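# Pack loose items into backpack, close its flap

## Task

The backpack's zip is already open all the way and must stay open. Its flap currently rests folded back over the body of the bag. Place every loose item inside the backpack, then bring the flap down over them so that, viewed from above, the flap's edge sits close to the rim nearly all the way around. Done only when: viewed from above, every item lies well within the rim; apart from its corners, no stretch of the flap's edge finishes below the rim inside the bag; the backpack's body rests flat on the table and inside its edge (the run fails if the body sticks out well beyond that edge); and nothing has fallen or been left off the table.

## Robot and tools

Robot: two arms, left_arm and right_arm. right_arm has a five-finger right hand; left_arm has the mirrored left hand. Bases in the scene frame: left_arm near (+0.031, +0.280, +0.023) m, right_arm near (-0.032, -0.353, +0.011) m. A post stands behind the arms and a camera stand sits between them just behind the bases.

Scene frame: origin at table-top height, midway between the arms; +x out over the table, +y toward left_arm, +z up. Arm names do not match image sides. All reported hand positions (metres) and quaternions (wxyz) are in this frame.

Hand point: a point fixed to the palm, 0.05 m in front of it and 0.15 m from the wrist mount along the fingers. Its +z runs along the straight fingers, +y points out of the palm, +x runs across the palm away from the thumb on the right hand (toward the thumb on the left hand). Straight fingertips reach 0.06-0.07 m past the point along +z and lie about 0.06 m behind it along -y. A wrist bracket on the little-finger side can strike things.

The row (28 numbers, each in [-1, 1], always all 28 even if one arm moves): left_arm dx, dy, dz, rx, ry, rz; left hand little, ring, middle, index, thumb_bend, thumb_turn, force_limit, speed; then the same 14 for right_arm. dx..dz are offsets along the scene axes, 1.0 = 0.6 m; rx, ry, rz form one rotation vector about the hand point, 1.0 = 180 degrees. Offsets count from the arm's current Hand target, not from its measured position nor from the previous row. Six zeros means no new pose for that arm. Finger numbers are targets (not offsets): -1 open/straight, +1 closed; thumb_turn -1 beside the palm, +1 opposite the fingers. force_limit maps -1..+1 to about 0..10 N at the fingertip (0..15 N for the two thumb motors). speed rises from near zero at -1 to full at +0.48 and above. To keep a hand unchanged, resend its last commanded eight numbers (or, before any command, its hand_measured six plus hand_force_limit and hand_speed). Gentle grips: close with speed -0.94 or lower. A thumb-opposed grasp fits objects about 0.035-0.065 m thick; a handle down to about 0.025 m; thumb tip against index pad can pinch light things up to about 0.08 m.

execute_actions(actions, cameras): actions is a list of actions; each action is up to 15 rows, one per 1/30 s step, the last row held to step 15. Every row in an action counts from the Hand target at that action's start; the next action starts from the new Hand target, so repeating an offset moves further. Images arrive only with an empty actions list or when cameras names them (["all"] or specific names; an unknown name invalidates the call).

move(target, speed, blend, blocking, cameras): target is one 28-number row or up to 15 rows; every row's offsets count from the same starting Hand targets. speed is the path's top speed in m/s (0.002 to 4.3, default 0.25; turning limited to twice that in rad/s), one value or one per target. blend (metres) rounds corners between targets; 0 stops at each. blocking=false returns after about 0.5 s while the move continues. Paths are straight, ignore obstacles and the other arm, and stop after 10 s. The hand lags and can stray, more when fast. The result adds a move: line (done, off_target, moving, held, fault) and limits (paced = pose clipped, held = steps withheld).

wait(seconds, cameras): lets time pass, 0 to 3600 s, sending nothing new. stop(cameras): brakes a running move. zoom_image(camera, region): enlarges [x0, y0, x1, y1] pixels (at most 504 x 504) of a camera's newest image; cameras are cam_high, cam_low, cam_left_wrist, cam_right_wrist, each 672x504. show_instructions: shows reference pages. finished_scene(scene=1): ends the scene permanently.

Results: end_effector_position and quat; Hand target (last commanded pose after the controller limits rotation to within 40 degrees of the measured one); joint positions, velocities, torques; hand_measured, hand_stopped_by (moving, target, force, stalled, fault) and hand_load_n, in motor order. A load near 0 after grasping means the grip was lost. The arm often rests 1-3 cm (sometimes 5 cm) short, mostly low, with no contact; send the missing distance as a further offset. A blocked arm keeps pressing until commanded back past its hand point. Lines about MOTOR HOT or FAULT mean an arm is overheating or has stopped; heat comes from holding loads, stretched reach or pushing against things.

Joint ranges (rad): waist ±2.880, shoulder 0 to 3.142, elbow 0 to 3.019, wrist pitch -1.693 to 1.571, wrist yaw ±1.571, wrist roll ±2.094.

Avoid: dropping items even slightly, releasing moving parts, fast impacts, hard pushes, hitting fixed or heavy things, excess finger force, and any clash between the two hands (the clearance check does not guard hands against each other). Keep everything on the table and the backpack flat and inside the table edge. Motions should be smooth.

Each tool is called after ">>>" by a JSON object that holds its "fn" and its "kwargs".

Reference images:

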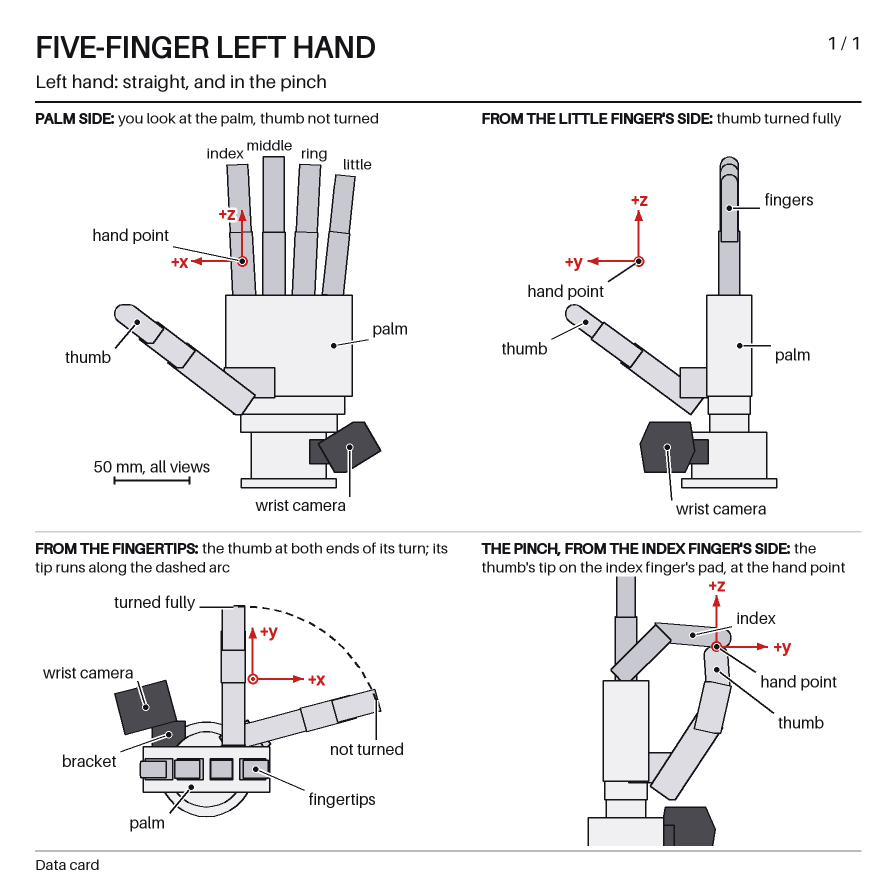

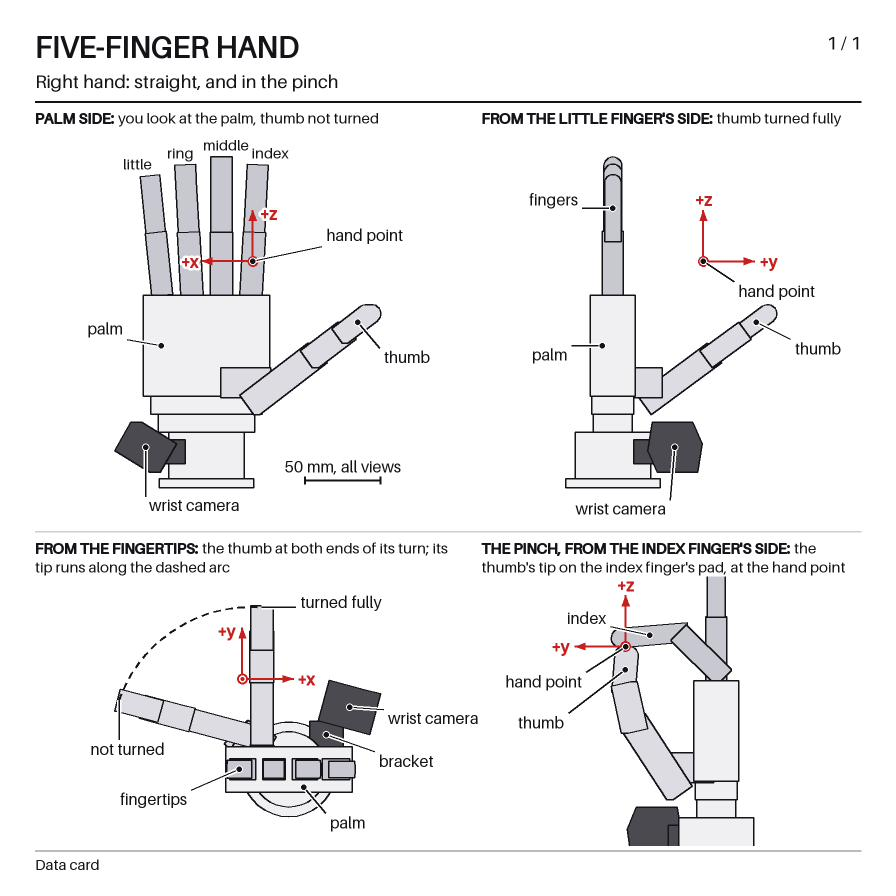

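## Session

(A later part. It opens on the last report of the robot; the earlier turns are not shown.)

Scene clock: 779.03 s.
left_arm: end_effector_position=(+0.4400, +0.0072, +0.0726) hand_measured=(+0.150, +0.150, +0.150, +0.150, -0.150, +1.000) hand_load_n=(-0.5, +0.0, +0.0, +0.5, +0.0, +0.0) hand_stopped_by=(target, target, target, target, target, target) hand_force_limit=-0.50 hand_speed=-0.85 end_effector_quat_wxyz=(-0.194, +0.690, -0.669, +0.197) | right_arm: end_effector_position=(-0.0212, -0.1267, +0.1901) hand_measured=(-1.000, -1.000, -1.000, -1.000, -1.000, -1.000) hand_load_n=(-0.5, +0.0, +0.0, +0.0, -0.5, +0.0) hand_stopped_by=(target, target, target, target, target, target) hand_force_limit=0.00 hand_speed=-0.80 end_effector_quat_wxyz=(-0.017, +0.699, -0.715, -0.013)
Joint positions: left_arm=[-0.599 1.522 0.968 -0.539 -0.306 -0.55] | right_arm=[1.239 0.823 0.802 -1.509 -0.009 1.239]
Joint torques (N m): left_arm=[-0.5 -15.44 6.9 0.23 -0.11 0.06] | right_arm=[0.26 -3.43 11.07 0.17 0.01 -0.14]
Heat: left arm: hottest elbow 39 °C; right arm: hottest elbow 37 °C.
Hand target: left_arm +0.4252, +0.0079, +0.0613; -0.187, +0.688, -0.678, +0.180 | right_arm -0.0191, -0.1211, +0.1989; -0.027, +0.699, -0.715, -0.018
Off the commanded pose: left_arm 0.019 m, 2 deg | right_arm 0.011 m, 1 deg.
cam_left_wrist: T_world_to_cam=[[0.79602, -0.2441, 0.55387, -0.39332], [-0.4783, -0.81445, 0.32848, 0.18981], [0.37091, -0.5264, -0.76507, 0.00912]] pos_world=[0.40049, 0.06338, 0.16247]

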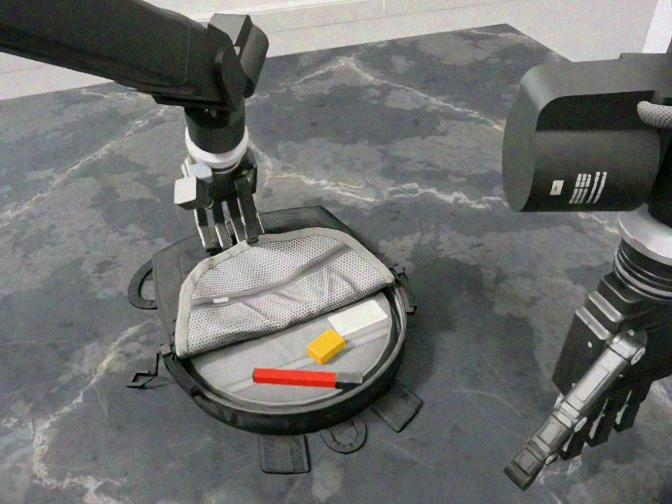

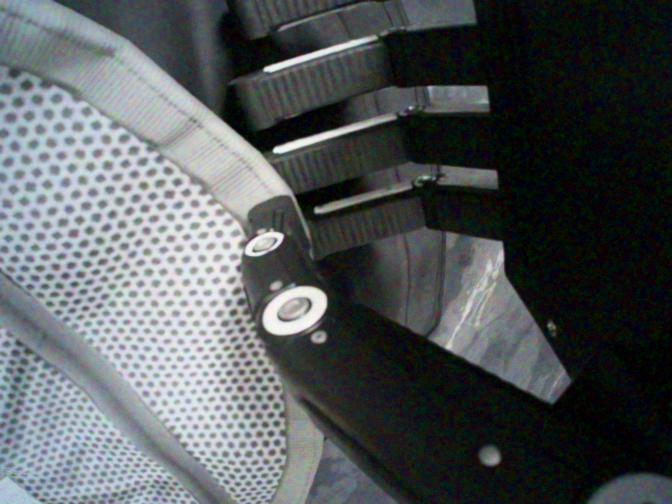

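>>> {"fn": "execute_actions", "kwargs": {"actions": [[[0.0,0,0.0,0,0,0,0.35,0.35,0.35,0.35,-0.15,1,-0.5,-0.9,0,0,0,0,0,0,-1,-1,-1,-1,-1,-1,0,-0.8]]], "cameras": ["cam_low","cam_left_wrist"]}}

>>> {"fn": "zoom_image", "kwargs": {"camera": "cam_left_wrist", "region": [180, 80, 400, 280]}}

Scene clock: 810.73 s.
left_arm: end_effector_position=(+0.4400, +0.0072, +0.0726) hand_measured=(+0.350, +0.350, +0.222, +0.214, -0.150, +1.000) hand_load_n=(+0.0, +2.0, +3.0, +2.5, +2.0, +0.5) hand_stopped_by=(target, target, force, force, target, target) hand_force_limit=-0.50 hand_speed=-0.90 end_effector_quat_wxyz=(-0.194, +0.690, -0.669, +0.197) | right_arm: end_effector_position=(-0.0212, -0.1267, +0.1901) hand_measured=(-1.000, -1.000, -1.000, -1.000, -1.000, -1.000) hand_load_n=(+0.0, +0.0, +0.0, +0.0, +0.0, +0.0) hand_stopped_by=(target, target, target, target, target, target) hand_force_limit=0.00 hand_speed=-0.80 end_effector_quat_wxyz=(-0.017, +0.699, -0.715, -0.013)
Joint positions: left_arm=[-0.599 1.522 0.968 -0.539 -0.306 -0.55] | right_arm=[1.239 0.823 0.802 -1.509 -0.009 1.239]
Joint torques (N m): left_arm=[-0.32 -15.09 7.05 0.09 -0.17 0.03] | right_arm=[0.15 -3.78 11.17 0.31 0 -0.14]
Heat: left arm: hottest elbow 38 °C; right arm: hottest elbow 37 °C.
Hand target: left_arm +0.4252, +0.0079, +0.0613; -0.187, +0.688, -0.678, +0.180 | right_arm -0.0191, -0.1211, +0.1989; -0.027, +0.699, -0.715, -0.018
Off the commanded pose: left_arm 0.019 m, 2 deg | right_arm 0.011 m, 1 deg.
cam_left_wrist: T_world_to_cam=[[0.79602, -0.2441, 0.55387, -0.39332], [-0.4783, -0.81445, 0.32848, 0.18981], [0.37091, -0.5264, -0.76507, 0.00912]] pos_world=[0.40049, 0.06338, 0.16247]

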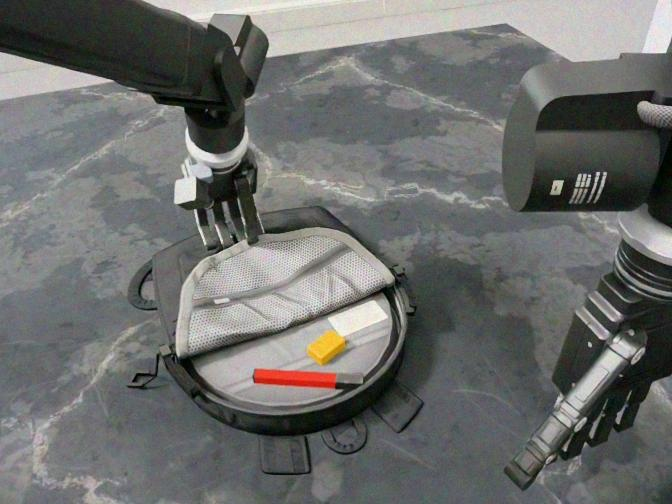

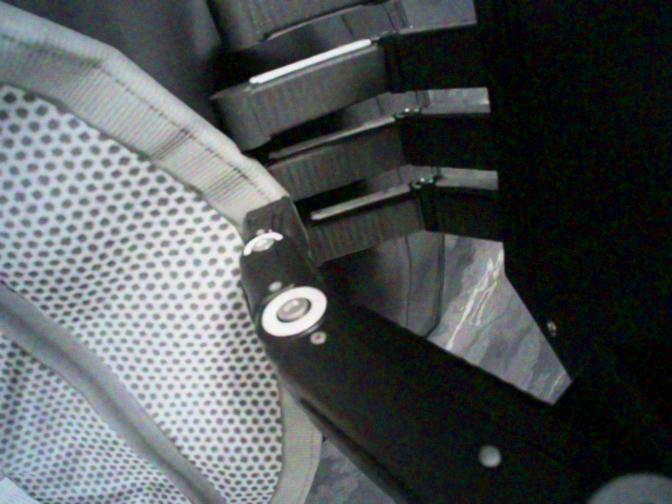

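Scaled by 2.291 from the camera's image (finer frame: 960x720).

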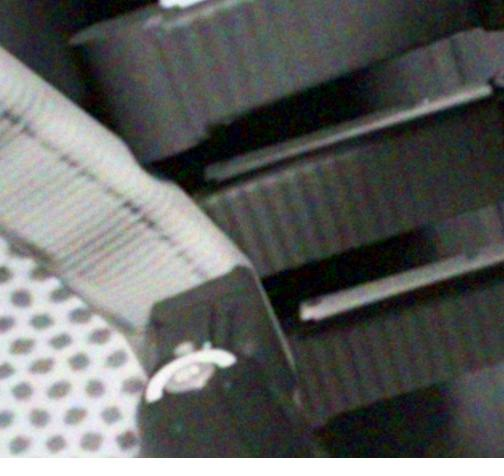

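>>> {"fn": "execute_actions", "kwargs": {"actions": [[[0.0,0,0.0,0,0,0,0.35,0.35,0.37,0.37,-0.15,1,-0.2,-0.9,0,0,0,0,0,0,-1,-1,-1,-1,-1,-1,0,-0.8]]]}}

>>> {"fn": "move", "kwargs": {"target": [0.02,0.0,0.07,0,0,0,0.35,0.35,0.37,0.37,-0.15,1,-0.2,-0.9,0,0,0,0,0,0,-1,-1,-1,-1,-1,-1,0,-0.8], "speed": 0.06, "cameras": ["cam_low","cam_left_wrist"]}}

Scene clock: 816.40 s.
left_arm: end_effector_position=(+0.4397, +0.0074, +0.0725) hand_measured=(+0.350, +0.350, +0.230, +0.230, -0.150, +1.000) hand_load_n=(+0.0, +2.0, +3.5, +5.0, +2.5, +0.0) hand_stopped_by=(target, target, force, force, target, target) hand_force_limit=-0.20 hand_speed=-0.90 end_effector_quat_wxyz=(-0.194, +0.690, -0.669, +0.197) | right_arm: end_effector_position=(-0.0212, -0.1267, +0.1901) hand_measured=(-1.000, -1.000, -1.000, -1.000, -1.000, -1.000) hand_load_n=(+0.0, +0.0, +0.0, +0.0, +0.0, +0.0) hand_stopped_by=(target, target, target, target, target, target) hand_force_limit=0.00 hand_speed=-0.80 end_effector_quat_wxyz=(-0.017, +0.699, -0.715, -0.013)
Joint positions: left_arm=[-0.599 1.522 0.968 -0.54 -0.306 -0.55] | right_arm=[1.239 0.823 0.802 -1.509 -0.009 1.239]
Joint torques (N m): left_arm=[-1.26 -14.62 6.82 0.31 -0.11 0.04] | right_arm=[-0.38 -4.84 10.89 0.46 0.01 -0.12]
Heat: left arm: hottest elbow 38 °C; right arm: hottest elbow 37 °C.
Hand target: left_arm +0.4252, +0.0078, +0.0613; -0.187, +0.688, -0.678, +0.180 | right_arm -0.0191, -0.1211, +0.1989; -0.027, +0.699, -0.715, -0.018
Off the commanded pose: left_arm 0.018 m, 2 deg | right_arm 0.011 m, 1 deg.

Scene clock: 817.70 s.
left_arm: end_effector_position=(+0.4246, +0.0164, +0.0827) hand_measured=(+0.350, +0.350, +0.230, +0.230, -0.150, +1.000) hand_load_n=(+0.0, +1.0, +4.0, +3.5, +2.0, +0.5) hand_stopped_by=(target, target, force, force, target, target) hand_force_limit=-0.20 hand_speed=-0.90 end_effector_quat_wxyz=(-0.186, +0.691, -0.679, +0.164) | right_arm: end_effector_position=(-0.0212, -0.1267, +0.1901) hand_measured=(-1.000, -1.000, -1.000, -1.000, -1.000, -1.000) hand_load_n=(+0.0, +0.0, +0.0, +0.0, -0.5, +0.0) hand_stopped_by=(target, target, target, target, target, target) hand_force_limit=0.00 hand_speed=-0.80 end_effector_quat_wxyz=(-0.017, +0.699, -0.715, -0.013)
Joint positions: left_arm=[-0.599 1.502 0.994 -0.657 -0.302 -0.55] | right_arm=[1.239 0.823 0.802 -1.509 -0.009 1.239]
Joint torques (N m): left_arm=[1.2 -15.74 11.66 0.25 -0.1 0.14] | right_arm=[-0.97 -4.13 11.08 0.21 0.02 -0.15]
Heat: left arm: hottest elbow 38 °C; right arm: hottest elbow 37 °C.
Hand target: left_arm +0.4372, +0.0079, +0.1032; -0.187, +0.688, -0.678, +0.180 | right_arm -0.0191, -0.1211, +0.1989; -0.027, +0.699, -0.715, -0.018
Off the commanded pose: left_arm 0.026 m, 2 deg | right_arm 0.011 m, 1 deg.
move: off_target (left_arm)
cam_left_wrist: T_world_to_cam=[[0.8281, -0.26501, 0.49399, -0.3928], [-0.45959, -0.82551, 0.32757, 0.17895], [0.32099, -0.4983, -0.8054, 0.05133]] pos_world=[0.39104, 0.06921, 0.17677]

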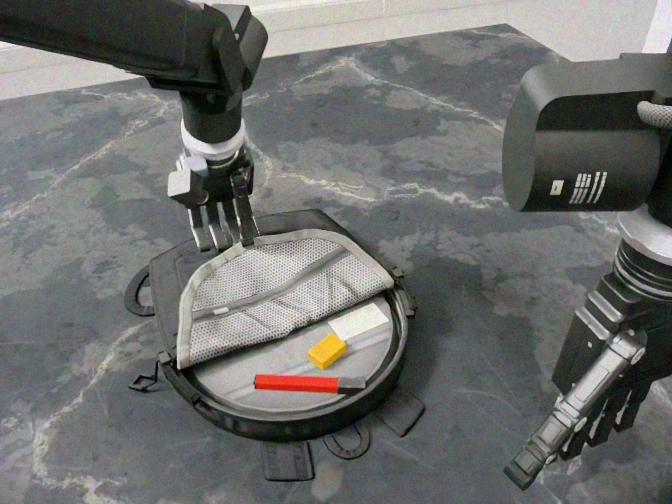

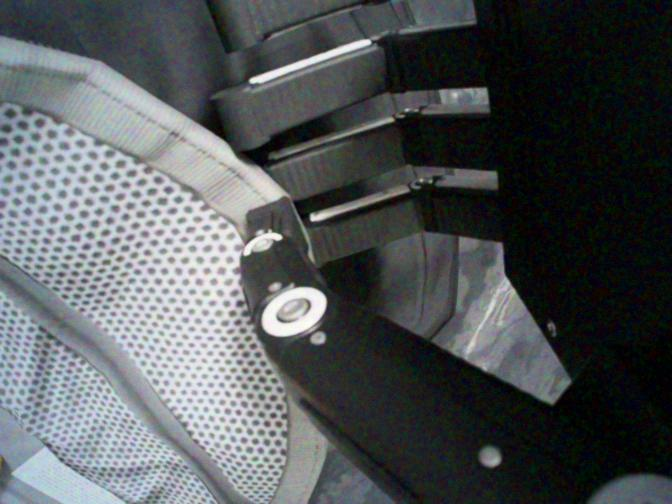

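>>> {"fn": "move", "kwargs": {"target": [-0.032,0.0,0.07,0,0,0,0.35,0.35,0.37,0.37,-0.15,1,-0.2,-0.9,0,0,0,0,0,0,-1,-1,-1,-1,-1,-1,0,-0.8], "speed": 0.08, "cameras": ["cam_low","cam_left_wrist"]}}

Scene clock: 830.13 s.
left_arm: end_effector_position=(+0.4062, +0.0203, +0.1218) hand_measured=(+0.350, +0.350, +0.230, +0.230, -0.150, +1.000) hand_load_n=(+0.0, +0.0, +5.5, +1.5, +2.5, +0.5) hand_stopped_by=(target, target, force, force, target, target) hand_force_limit=-0.20 hand_speed=-0.90 end_effector_quat_wxyz=(-0.183, +0.690, -0.682, +0.159) | right_arm: end_effector_position=(-0.0212, -0.1267, +0.1901) hand_measured=(-1.000, -1.000, -1.000, -1.000, -1.000, -1.000) hand_load_n=(+0.0, +0.0, +0.0, +0.0, +0.0, +0.0) hand_stopped_by=(target, target, target, target, target, target) hand_force_limit=0.00 hand_speed=-0.80 end_effector_quat_wxyz=(-0.017, +0.699, -0.715, -0.013)
Joint positions: left_arm=[-0.614 1.416 1.019 -0.781 -0.302 -0.56] | right_arm=[1.239 0.823 0.802 -1.509 -0.009 1.239]
Joint torques (N m): left_arm=[-0.38 -14.86 12.45 0.42 -0.56 0.04] | right_arm=[-0.03 -4.66 11.08 0.51 -0.04 -0.11]
Heat: left arm: hottest elbow 40 °C; right arm: hottest elbow 37 °C.
Hand target: left_arm +0.4180, +0.0080, +0.1452; -0.187, +0.688, -0.678, +0.180 | right_arm -0.0191, -0.1211, +0.1989; -0.027, +0.699, -0.715, -0.018
Off the commanded pose: left_arm 0.029 m, 2 deg | right_arm 0.011 m, 1 deg.
move: off_target (left_arm)
cam_left_wrist: T_world_to_cam=[[0.83164, -0.27154, 0.4844, -0.39597], [-0.4612, -0.8236, 0.33012, 0.16117], [0.30931, -0.49795, -0.81017, 0.09601]] pos_world=[0.37394, 0.07302, 0.21638]

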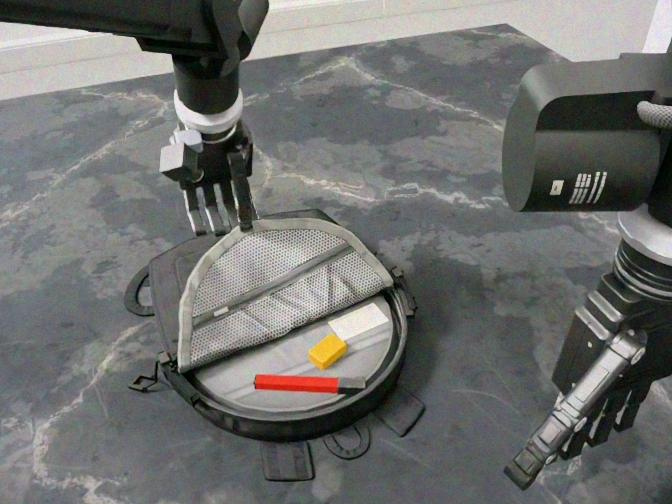

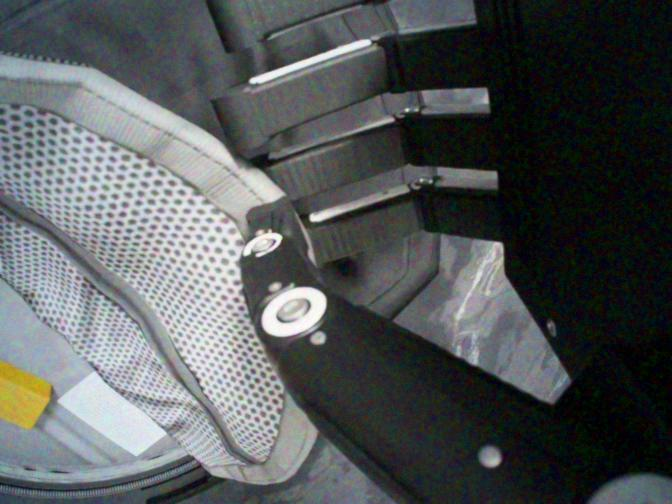

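>>> {"fn": "move", "kwargs": {"target": [[-0.055,0.0,0.06,0,0,0,0.35,0.35,0.37,0.37,-0.15,1,-0.2,-0.9,0,0,0,0,0,0,-1,-1,-1,-1,-1,-1,0,-0.8],[-0.147,0.0,0.085,0,0,0,0.35,0.35,0.37,0.37,-0.15,1,-0.2,-0.9,0,0,0,0,0,0,-1,-1,-1,-1,-1,-1,0,-0.8]], "speed": 0.08, "blend": 0.02, "cameras": ["cam_low","cam_left_wrist"]}}

Scene clock: 837.70 s.
left_arm: end_effector_position=(+0.3338, +0.0082, +0.1876) hand_measured=(+0.350, +0.350, +0.230, +0.230, -0.152, +1.000) hand_load_n=(+0.5, +0.5, +12.0, +2.5, +7.0, +1.0) hand_stopped_by=(target, target, force, force, target, target) hand_force_limit=-0.20 hand_speed=-0.90 end_effector_quat_wxyz=(-0.186, +0.687, -0.681, +0.172) | right_arm: end_effector_position=(-0.0212, -0.1267, +0.1901) hand_measured=(-1.000, -1.000, -1.000, -1.000, -1.000, -1.000) hand_load_n=(+0.0, +0.0, +0.5, +0.0, +0.0, +0.0) hand_stopped_by=(target, target, target, target, target, target) hand_force_limit=0.00 hand_speed=-0.80 end_effector_quat_wxyz=(-0.017, +0.699, -0.715, -0.013)
Joint positions: left_arm=[-0.759 1.223 1.019 -0.993 -0.359 -0.694] | right_arm=[1.239 0.823 0.802 -1.509 -0.009 1.239]
Joint torques (N m): left_arm=[-0.97 -13.98 8.95 0.27 -0.59 -0.03] | right_arm=[-0.91 -3.55 10.92 0.32 -0.02 -0.16]
Heat: left arm: hottest elbow 39 °C; right arm: hottest elbow 37 °C.
Hand target: left_arm +0.3297, +0.0079, +0.1962; -0.187, +0.688, -0.678, +0.180 | right_arm -0.0191, -0.1211, +0.1989; -0.027, +0.699, -0.715, -0.018
Off the commanded pose: left_arm 0.010 m, 1 deg | right_arm 0.011 m, 1 deg.
move: done
cam_left_wrist: T_world_to_cam=[[0.81868, -0.27098, 0.5063, -0.37073], [-0.47378, -0.81693, 0.32887, 0.10049], [0.32449, -0.50911, -0.79719, 0.1583]] pos_world=[0.29976, 0.06222, 0.28085]

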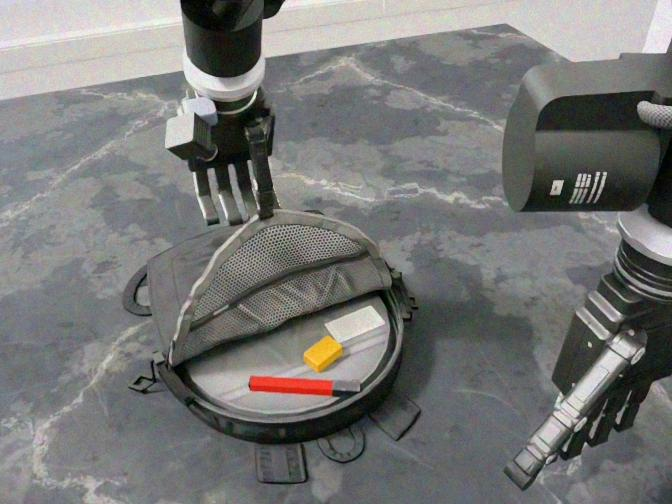

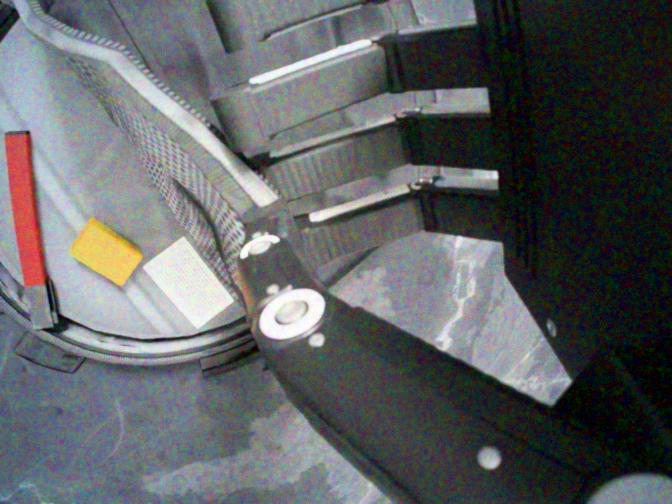

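>>> {"fn": "move", "kwargs": {"target": [-0.02,0.0,-0.025,0,-0.14,0,0.35,0.35,0.37,0.37,-0.15,1,-0.2,-0.9,0,0,0,0,0,0,-1,-1,-1,-1,-1,-1,0,-0.8], "speed": 0.1, "cameras": ["cam_low","cam_left_wrist"]}}

Scene clock: 845.10 s.
left_arm: end_effector_position=(+0.3196, +0.0122, +0.1777) hand_measured=(+0.350, +0.350, +0.230, +0.230, -0.152, +1.000) hand_load_n=(+0.0, +0.0, +7.0, +0.5, +4.5, +0.5) hand_stopped_by=(target, target, force, force, target, target) hand_force_limit=-0.20 hand_speed=-0.90 end_effector_quat_wxyz=(-0.333, +0.633, -0.625, +0.312) | right_arm: end_effector_position=(-0.0212, -0.1267, +0.1901) hand_measured=(-1.000, -1.000, -1.000, -1.000, -1.000, -1.000) hand_load_n=(+0.0, +0.0, +0.0, +0.0, +0.0, +0.0) hand_stopped_by=(target, target, target, target, target, target) hand_force_limit=0.00 hand_speed=-0.80 end_effector_quat_wxyz=(-0.017, +0.699, -0.715, -0.013)
Joint positions: left_arm=[-0.977 1.033 0.73 -0.632 -0.76 -0.725] | right_arm=[1.239 0.823 0.802 -1.509 -0.009 1.239]
Joint torques (N m): left_arm=[-1.26 -9.17 8.47 1.7 -0.83 0.07] | right_arm=[-1.32 -4.31 10.84 0.47 0.04 -0.08]
Heat: left arm: hottest elbow 39 °C; right arm: hottest elbow 37 °C.
Hand target: left_arm +0.3178, +0.0080, +0.1812; -0.330, +0.632, -0.621, +0.325 | right_arm -0.0191, -0.1211, +0.1989; -0.027, +0.699, -0.715, -0.018
Off the commanded pose: left_arm 0.006 m, 2 deg | right_arm 0.011 m, 1 deg.
move: done
cam_left_wrist: T_world_to_cam=[[0.52955, -0.27589, 0.80216, -0.31308], [-0.56347, -0.82127, 0.08952, 0.17157], [0.6341, -0.4994, -0.59036, 0.02122]] pos_world=[0.24901, 0.06513, 0.24831]

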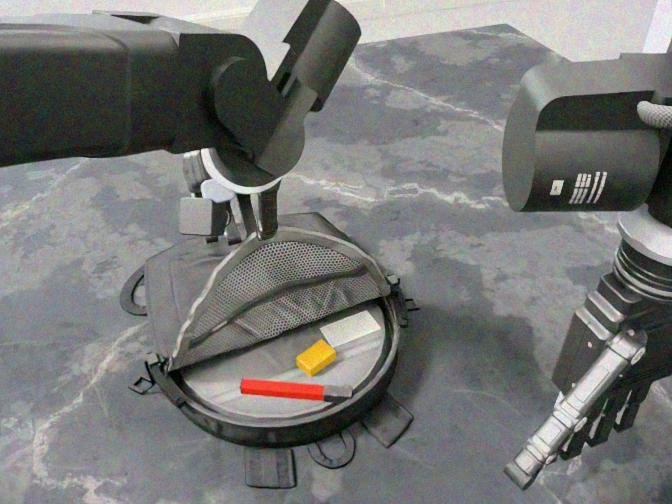

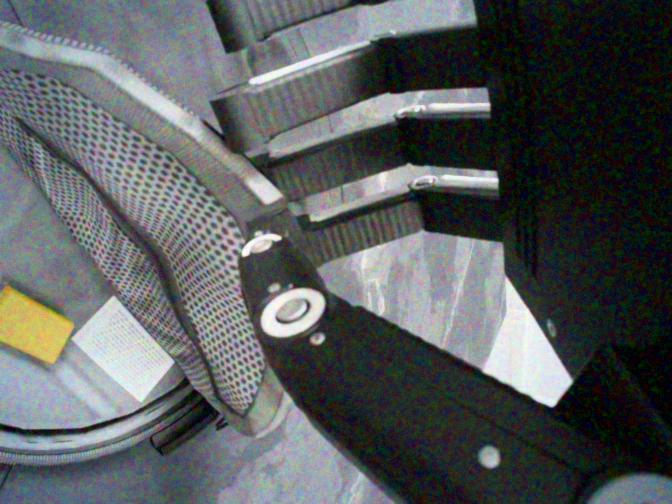

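>>> {"fn": "move", "kwargs": {"target": [[-0.06,0.0,-0.003,-0.007,-0.04,-0.055,0.35,0.35,0.37,0.37,-0.15,1,-0.2,-0.9,0,0,0,0,0,0,-1,-1,-1,-1,-1,-1,0,-0.8],[-0.121,-0.008,-0.025,-0.0146,-0.083,-0.111,0.35,0.35,0.37,0.37,-0.15,1,-0.2,-0.9,0,0,0,0,0,0,-1,-1,-1,-1,-1,-1,0,-0.8]], "speed": 0.08, "blend": 0.02, "cameras": ["cam_low","cam_left_wrist"]}}

Scene clock: 866.53 s.
left_arm: end_effector_position=(+0.2485, +0.0070, +0.1630) hand_measured=(+0.350, +0.350, +0.230, +0.230, -0.152, +1.000) hand_load_n=(+0.0, +0.0, +7.5, +4.5, +5.0, +1.0) hand_stopped_by=(target, target, force, force, target, target) hand_force_limit=-0.20 hand_speed=-0.90 end_effector_quat_wxyz=(+0.336, -0.480, +0.667, -0.459) | right_arm: end_effector_position=(-0.0212, -0.1267, +0.1901) hand_measured=(-1.000, -1.000, -1.000, -1.000, -1.000, -1.000) hand_load_n=(+0.0, +0.0, +0.0, +0.0, +0.0, +0.0) hand_stopped_by=(target, target, target, target, target, target) hand_force_limit=0.00 hand_speed=-0.80 end_effector_quat_wxyz=(-0.017, +0.699, -0.715, -0.013)
Joint positions: left_arm=[-1.207 0.736 0.381 -0.183 -0.813 -0.401] | right_arm=[1.239 0.823 0.802 -1.509 -0.009 1.239]
Joint torques (N m): left_arm=[-1.26 -4.54 8.81 2.19 -0.49 0.17] | right_arm=[-0.67 -3.55 11.03 0.4 0 -0.13]
Heat: left arm: hottest elbow 39 °C; right arm: hottest elbow 37 °C.
Hand target: left_arm +0.2452, +0.0031, +0.1662; +0.332, -0.475, +0.665, -0.471 | right_arm -0.0191, -0.1211, +0.1989; -0.027, +0.699, -0.715, -0.018
Off the commanded pose: left_arm 0.006 m, 2 deg | right_arm 0.011 m, 1 deg.
move: done
cam_left_wrist: T_world_to_cam=[[0.19283, -0.35747, 0.9138, -0.199], [-0.81301, -0.57963, -0.05519, 0.21238], [0.54939, -0.73228, -0.4024, 0.04705]] pos_world=[0.18519, 0.08642, 0.21249]

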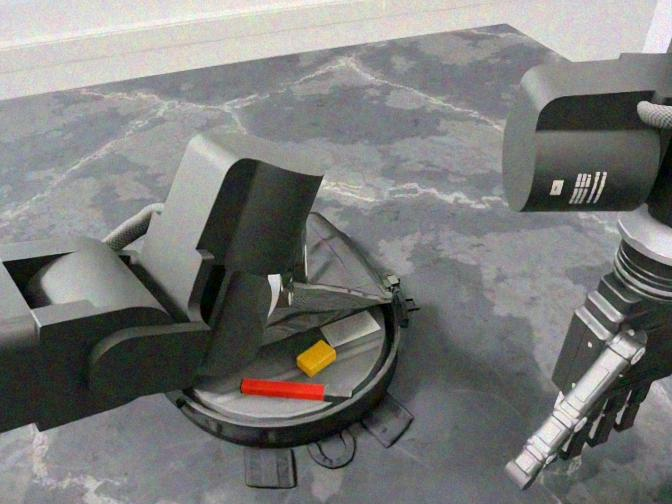

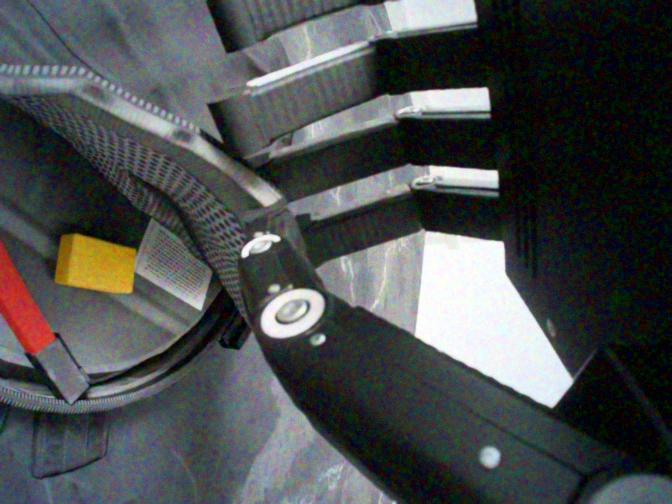

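>>> {"fn": "move", "kwargs": {"target": [[-0.045,0.0,-0.03,-0.004,-0.02,-0.04,0.35,0.35,0.37,0.37,-0.15,1,-0.2,-0.9,0,0,0,0,0,0,-1,-1,-1,-1,-1,-1,0,-0.8],[-0.08,-0.003,-0.07,-0.012,-0.04,-0.083,0.35,0.35,0.37,0.37,-0.15,1,-0.2,-0.9,0,0,0,0,0,0,-1,-1,-1,-1,-1,-1,0,-0.8]], "speed": 0.08, "blend": 0.02, "cameras": ["cam_low","cam_left_wrist","cam_high"]}}

Scene clock: 882.40 s.
left_arm: end_effector_position=(+0.2026, +0.0038, +0.1252) hand_measured=(+0.350, +0.350, +0.230, +0.230, -0.152, +1.000) hand_load_n=(+0.0, +0.0, +6.5, +7.5, +6.0, +1.5) hand_stopped_by=(target, target, force, force, target, target) hand_force_limit=-0.20 hand_speed=-0.90 end_effector_quat_wxyz=(+0.307, -0.368, +0.689, -0.544) | right_arm: end_effector_position=(-0.0212, -0.1267, +0.1901) hand_measured=(-1.000, -1.000, -1.000, -1.000, -1.000, -1.000) hand_load_n=(+0.0, +0.0, +0.0, +0.0, +0.0, +0.0) hand_stopped_by=(target, target, target, target, target, target) hand_force_limit=0.00 hand_speed=-0.80 end_effector_quat_wxyz=(-0.017, +0.699, -0.715, -0.013)
Joint positions: left_arm=[-1.33 0.63 0.132 0.196 -0.738 -0.184] | right_arm=[1.239 0.823 0.802 -1.509 -0.009 1.239]
Joint torques (N m): left_arm=[-1.32 -2.43 8.09 2.26 0.13 0.16] | right_arm=[-0.21 -3.66 10.85 0.49 0.02 -0.19]
Heat: left arm: hottest elbow 39 °C; right arm: hottest elbow 37 °C.
Hand target: left_arm +0.1972, +0.0014, +0.1242; +0.300, -0.360, +0.690, -0.551 | right_arm -0.0191, -0.1211, +0.1989; -0.027, +0.699, -0.715, -0.018
Off the commanded pose: left_arm 0.006 m, 1 deg | right_arm 0.011 m, 1 deg.
move: done
cam_left_wrist: T_world_to_cam=[[-0.0183, -0.33683, 0.94139, -0.1175], [-0.9202, -0.36255, -0.1476, 0.20364], [0.39102, -0.86897, -0.30332, 0.07502]] pos_world=[0.1559, 0.09944, 0.16343]
Images, in order (width x height): cam_high 672x504, cam_low 672x504, cam_left_wrist 672x504.

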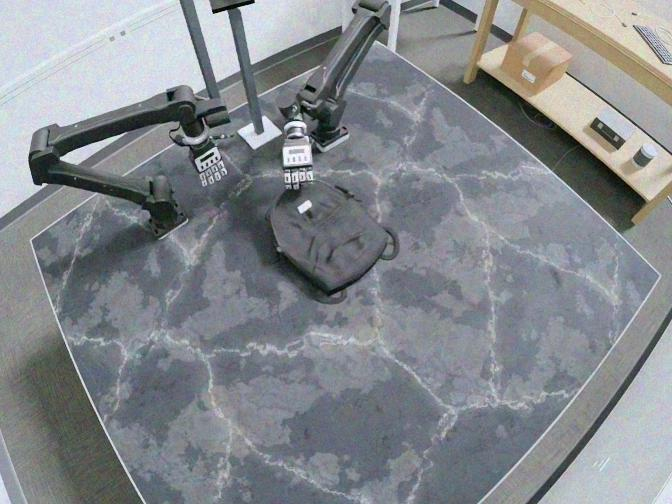

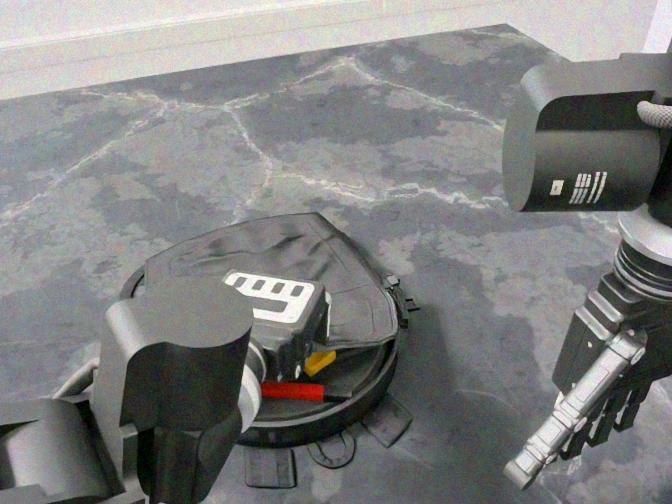

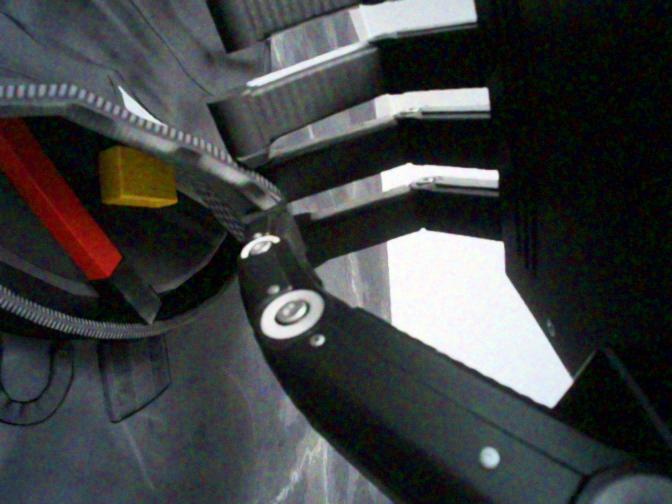

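>>> {"fn": "move", "kwargs": {"target": [[-0.03,0.0,-0.035,-0.004,-0.02,-0.03,0.35,0.35,0.37,0.37,-0.15,1,-0.2,-0.9,0,0,0,0,0,0,-1,-1,-1,-1,-1,-1,0,-0.8],[-0.038,-0.003,-0.075,-0.008,-0.04,-0.055,0.35,0.35,0.37,0.37,-0.15,1,-0.2,-0.9,0,0,0,0,0,0,-1,-1,-1,-1,-1,-1,0,-0.8]], "speed": 0.06, "blend": 0.01, "cameras": ["cam_low","cam_left_wrist","cam_high"]}}

>>> {"fn": "zoom_image", "kwargs": {"camera": "cam_high", "region": [230, 150, 420, 315]}}

Scene clock: 892.27 s.
left_arm: end_effector_position=(+0.1842, +0.0024, +0.1058) hand_measured=(+0.350, +0.350, +0.230, +0.230, -0.152, +1.000) hand_load_n=(+0.0, +0.0, +7.0, +6.5, +7.0, +1.5) hand_stopped_by=(target, target, force, force, target, target) hand_force_limit=-0.20 hand_speed=-0.90 end_effector_quat_wxyz=(+0.295, -0.322, +0.689, -0.579) | right_arm: end_effector_position=(-0.0212, -0.1267, +0.1901) hand_measured=(-1.000, -1.000, -1.000, -1.000, -1.000, -1.000) hand_load_n=(+0.0, +0.0, +0.0, +0.0, +0.0, +0.0) hand_stopped_by=(target, target, target, target, target, target) hand_force_limit=0.00 hand_speed=-0.80 end_effector_quat_wxyz=(-0.017, +0.699, -0.715, -0.013)
Joint positions: left_arm=[-1.383 0.685 0.025 0.453 -0.706 -0.101] | right_arm=[1.239 0.823 0.802 -1.509 -0.009 1.239]
Joint torques (N m): left_arm=[-0.26 -1.03 8.36 1.29 -0.18 0.08] | right_arm=[-0.03 -3.66 10.88 0.51 -0.01 -0.16]
Heat: left arm: hottest elbow 39 °C; right arm: hottest elbow 37 °C.
Hand target: left_arm +0.1843, +0.0022, +0.1070; +0.295, -0.323, +0.689, -0.578 (not the last commanded pose) | right_arm -0.0191, -0.1211, +0.1989; -0.027, +0.699, -0.715, -0.018
Off the commanded pose: left_arm 0.029 m, 7 deg | right_arm 0.011 m, 1 deg.
move: held (left_arm; a check stopped the path); path passed 1 of 2 targets; limits=held
pose unreachable (left arm): on one or more control steps of this call, first in action 0 (counted from 0), this arm could not follow its commanded pose, so it was not sent that pose on those steps. It may still have moved: this result reports where it is.
cause: moving toward the commanded pose would bring two parts of the arm too close to each other (joints 2 (shoulder) and 3 (elbow) lie between them).
cam_left_wrist: T_world_to_cam=[[-0.10628, -0.30384, 0.94678, -0.08453], [-0.94171, -0.27491, -0.19393, 0.19205], [0.3192, -0.9122, -0.25691, 0.08342]] pos_world=[0.14524, 0.10321, 0.13871]
Images, in order (width x height): cam_high 672x504, cam_low 672x504, cam_left_wrist 672x504.

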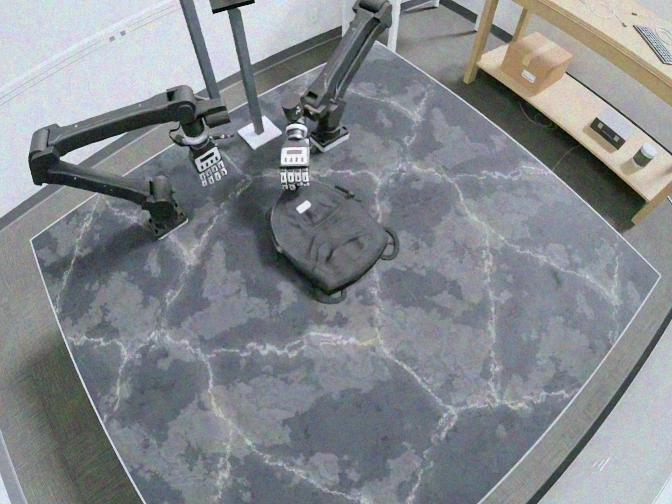

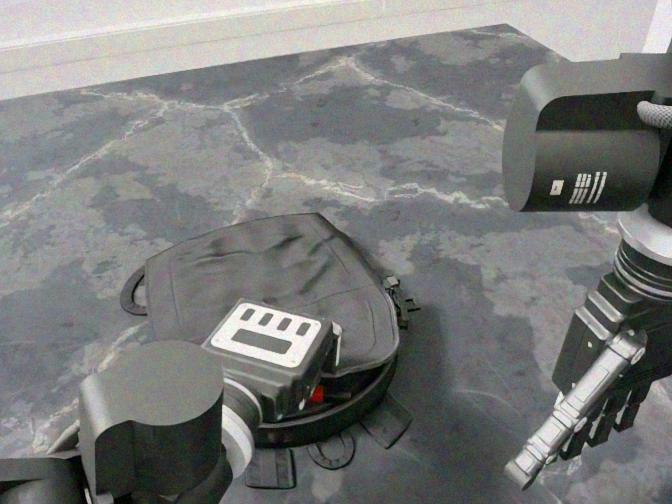

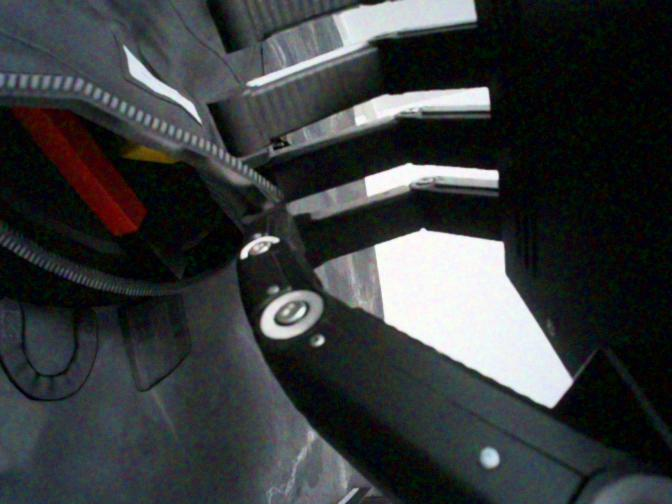

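Scaled by 2.653.

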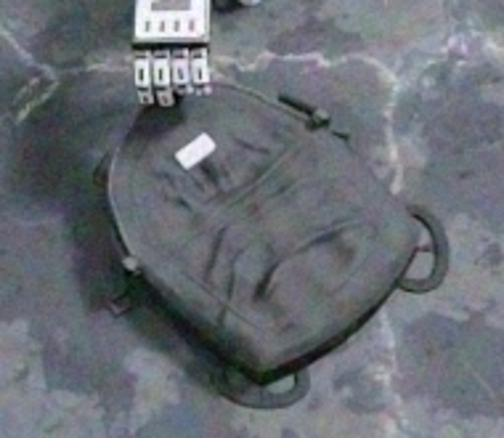

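>>> {"fn": "move", "kwargs": {"target": [[0,0,0.0,0.05,0.065,0,0.35,0.35,0.37,0.37,-0.15,1,-0.2,-0.9,0,0,0,0,0,0,-1,-1,-1,-1,-1,-1,0,-0.8],[-0.01,0,-0.025,0.103,0.131,0,0.35,0.35,0.37,0.37,-0.15,1,-0.2,-0.9,0,0,0,0,0,0,-1,-1,-1,-1,-1,-1,0,-0.8]], "speed": 0.08, "cameras": ["cam_low","cam_left_wrist"]}}

Scene clock: 911.00 s.
left_arm: end_effector_position=(+0.1747, +0.0117, +0.0790) hand_measured=(+0.350, +0.350, +0.230, +0.230, -0.154, +1.000) hand_load_n=(+0.0, +0.0, +11.0, +6.5, +12.0, +2.5) hand_stopped_by=(target, target, force, force, target, target) hand_force_limit=-0.20 hand_speed=-0.90 end_effector_quat_wxyz=(+0.202, -0.375, +0.821, -0.380) | right_arm: end_effector_position=(-0.0212, -0.1267, +0.1901) hand_measured=(-1.000, -1.000, -1.000, -1.000, -1.000, -1.000) hand_load_n=(+0.0, +0.0, +0.0, +0.0, -0.5, -0.5) hand_stopped_by=(target, target, target, target, target, target) hand_force_limit=0.00 hand_speed=-0.80 end_effector_quat_wxyz=(-0.017, +0.699, -0.715, -0.013)
Joint positions: left_arm=[-1.193 0.759 0.316 -0.313 -0.408 -0.298] | right_arm=[1.239 0.823 0.802 -1.509 -0.009 1.239]
Joint torques (N m): left_arm=[0.56 -1.79 12.15 0.64 0.17 0.03] | right_arm=[-0.97 -4.25 10.99 0.32 0.02 -0.11]
Heat: left arm: hottest elbow 39 °C; right arm: hottest elbow 37 °C.
Hand target: left_arm +0.1783, +0.0021, +0.0921; +0.196, -0.382, +0.818, -0.383 | right_arm -0.0191, -0.1211, +0.1989; -0.027, +0.699, -0.715, -0.018
Off the commanded pose: left_arm 0.017 m, 1 deg | right_arm 0.011 m, 1 deg.
move: off_target (left_arm)
cam_left_wrist: T_world_to_cam=[[0.24314, -0.6002, 0.762, -0.10029], [-0.96062, -0.25794, 0.10335, 0.15999], [0.13452, -0.75711, -0.63928, 0.14875]] pos_world=[0.15806, 0.0937, 0.15498]

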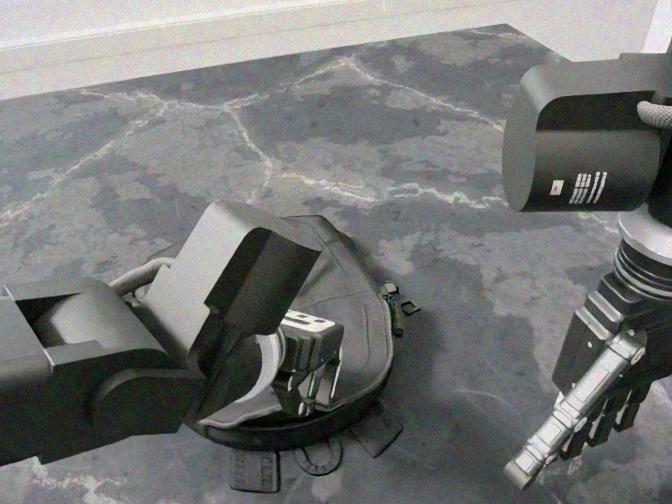

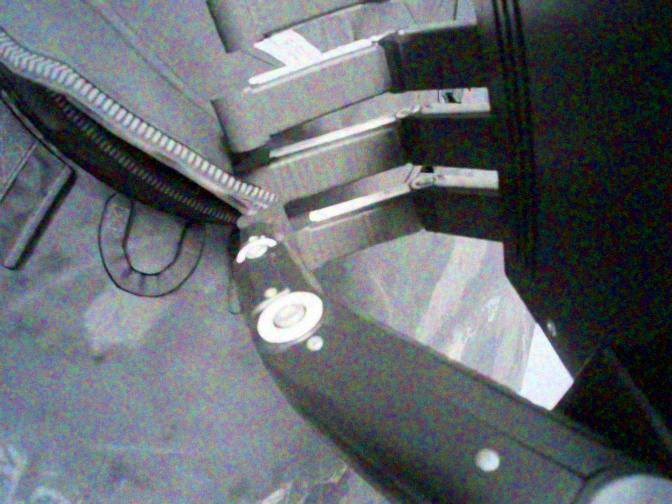

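>>> {"fn": "zoom_image", "kwargs": {"camera": "cam_left_wrist", "region": [0, 0, 400, 300]}}

>>> {"fn": "zoom_image", "kwargs": {"camera": "cam_low", "region": [170, 270, 430, 480]}}

Scaled by 1.260 from the camera's image (finer frame: 960x720).

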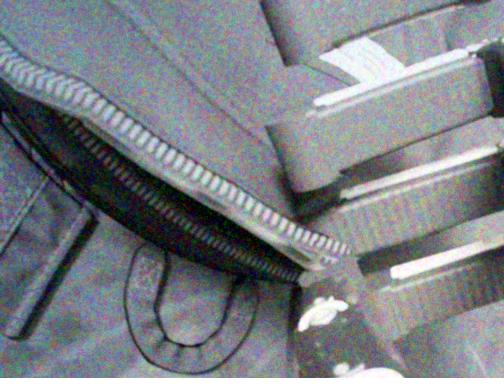

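Scaled by 1.938.

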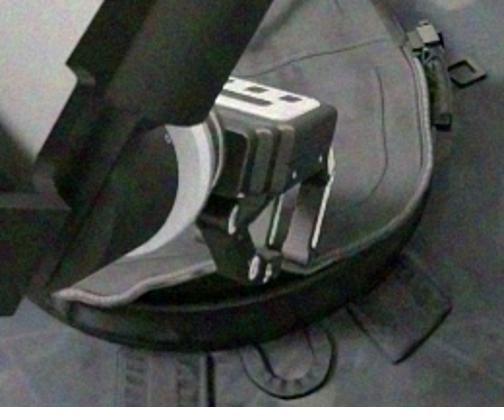

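>>> {"fn": "execute_actions", "kwargs": {"actions": [[[0,0,0,0,0,0,0.35,0.35,0.37,0.37,-0.35,1,-0.2,-0.8,0,0,0,0,0,0,-1,-1,-1,-1,-1,-1,0,-0.8]]], "cameras": ["cam_low","cam_left_wrist"]}}

Scene clock: 921.27 s.
left_arm: end_effector_position=(+0.1720, +0.0133, +0.0755) hand_measured=(+0.350, +0.350, +0.230, +0.230, -0.350, +1.000) hand_load_n=(+0.0, +0.0, +0.0, +0.0, +0.0, -0.5) hand_stopped_by=(target, target, force, force, target, target) hand_force_limit=-0.20 hand_speed=-0.80 end_effector_quat_wxyz=(+0.198, -0.375, +0.825, -0.373) | right_arm: end_effector_position=(-0.0212, -0.1267, +0.1901) hand_measured=(-1.000, -1.000, -1.000, -1.000, -1.000, -1.000) hand_load_n=(+0.0, +0.0, +0.0, +0.0, +0.0, +0.0) hand_stopped_by=(target, target, target, target, target, target) hand_force_limit=0.00 hand_speed=-0.80 end_effector_quat_wxyz=(-0.017, +0.699, -0.715, -0.013)
Joint positions: left_arm=[-1.193 0.765 0.316 -0.324 -0.399 -0.301] | right_arm=[1.239 0.823 0.802 -1.509 -0.009 1.239]
Joint torques (N m): left_arm=[0.79 -2.73 12.05 1.07 -0.26 -0.02] | right_arm=[-0.09 -3.43 10.99 0.17 0.04 -0.15]
Heat: left arm: hottest elbow 40 °C; right arm: hottest elbow 37 °C.
Hand target: left_arm +0.1783, +0.0021, +0.0920; +0.196, -0.382, +0.818, -0.383 | right_arm -0.0191, -0.1211, +0.1989; -0.027, +0.699, -0.715, -0.018
Off the commanded pose: left_arm 0.021 m, 2 deg | right_arm 0.011 m, 1 deg.
cam_left_wrist: T_world_to_cam=[[0.25074, -0.60944, 0.75214, -0.09648], [-0.96023, -0.25514, 0.11339, 0.15733], [0.12279, -0.75066, -0.64918, 0.15076]] pos_world=[0.15675, 0.09451, 0.1526]

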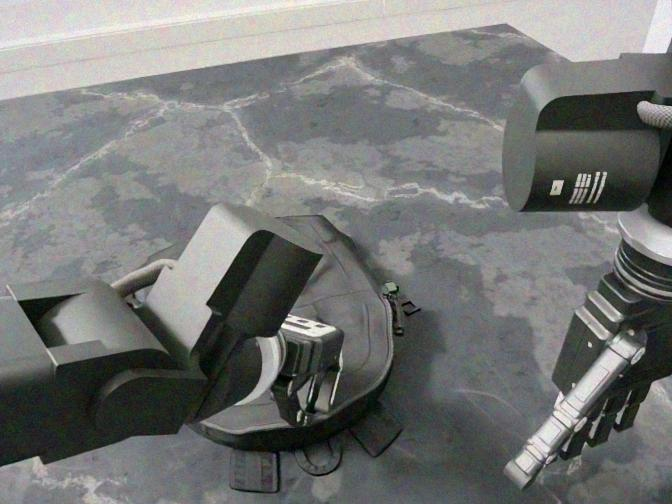

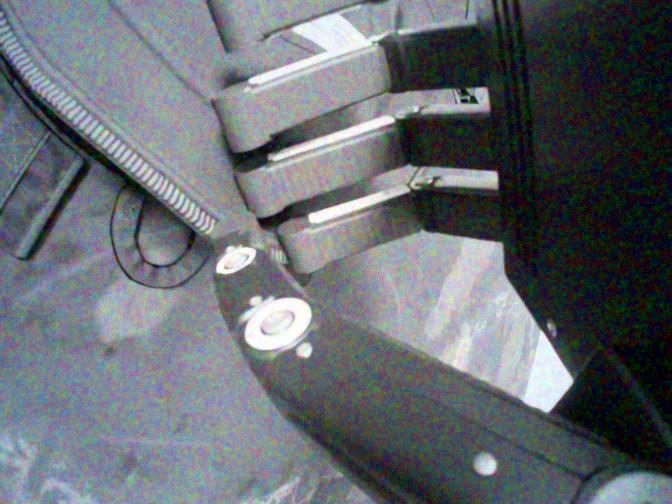

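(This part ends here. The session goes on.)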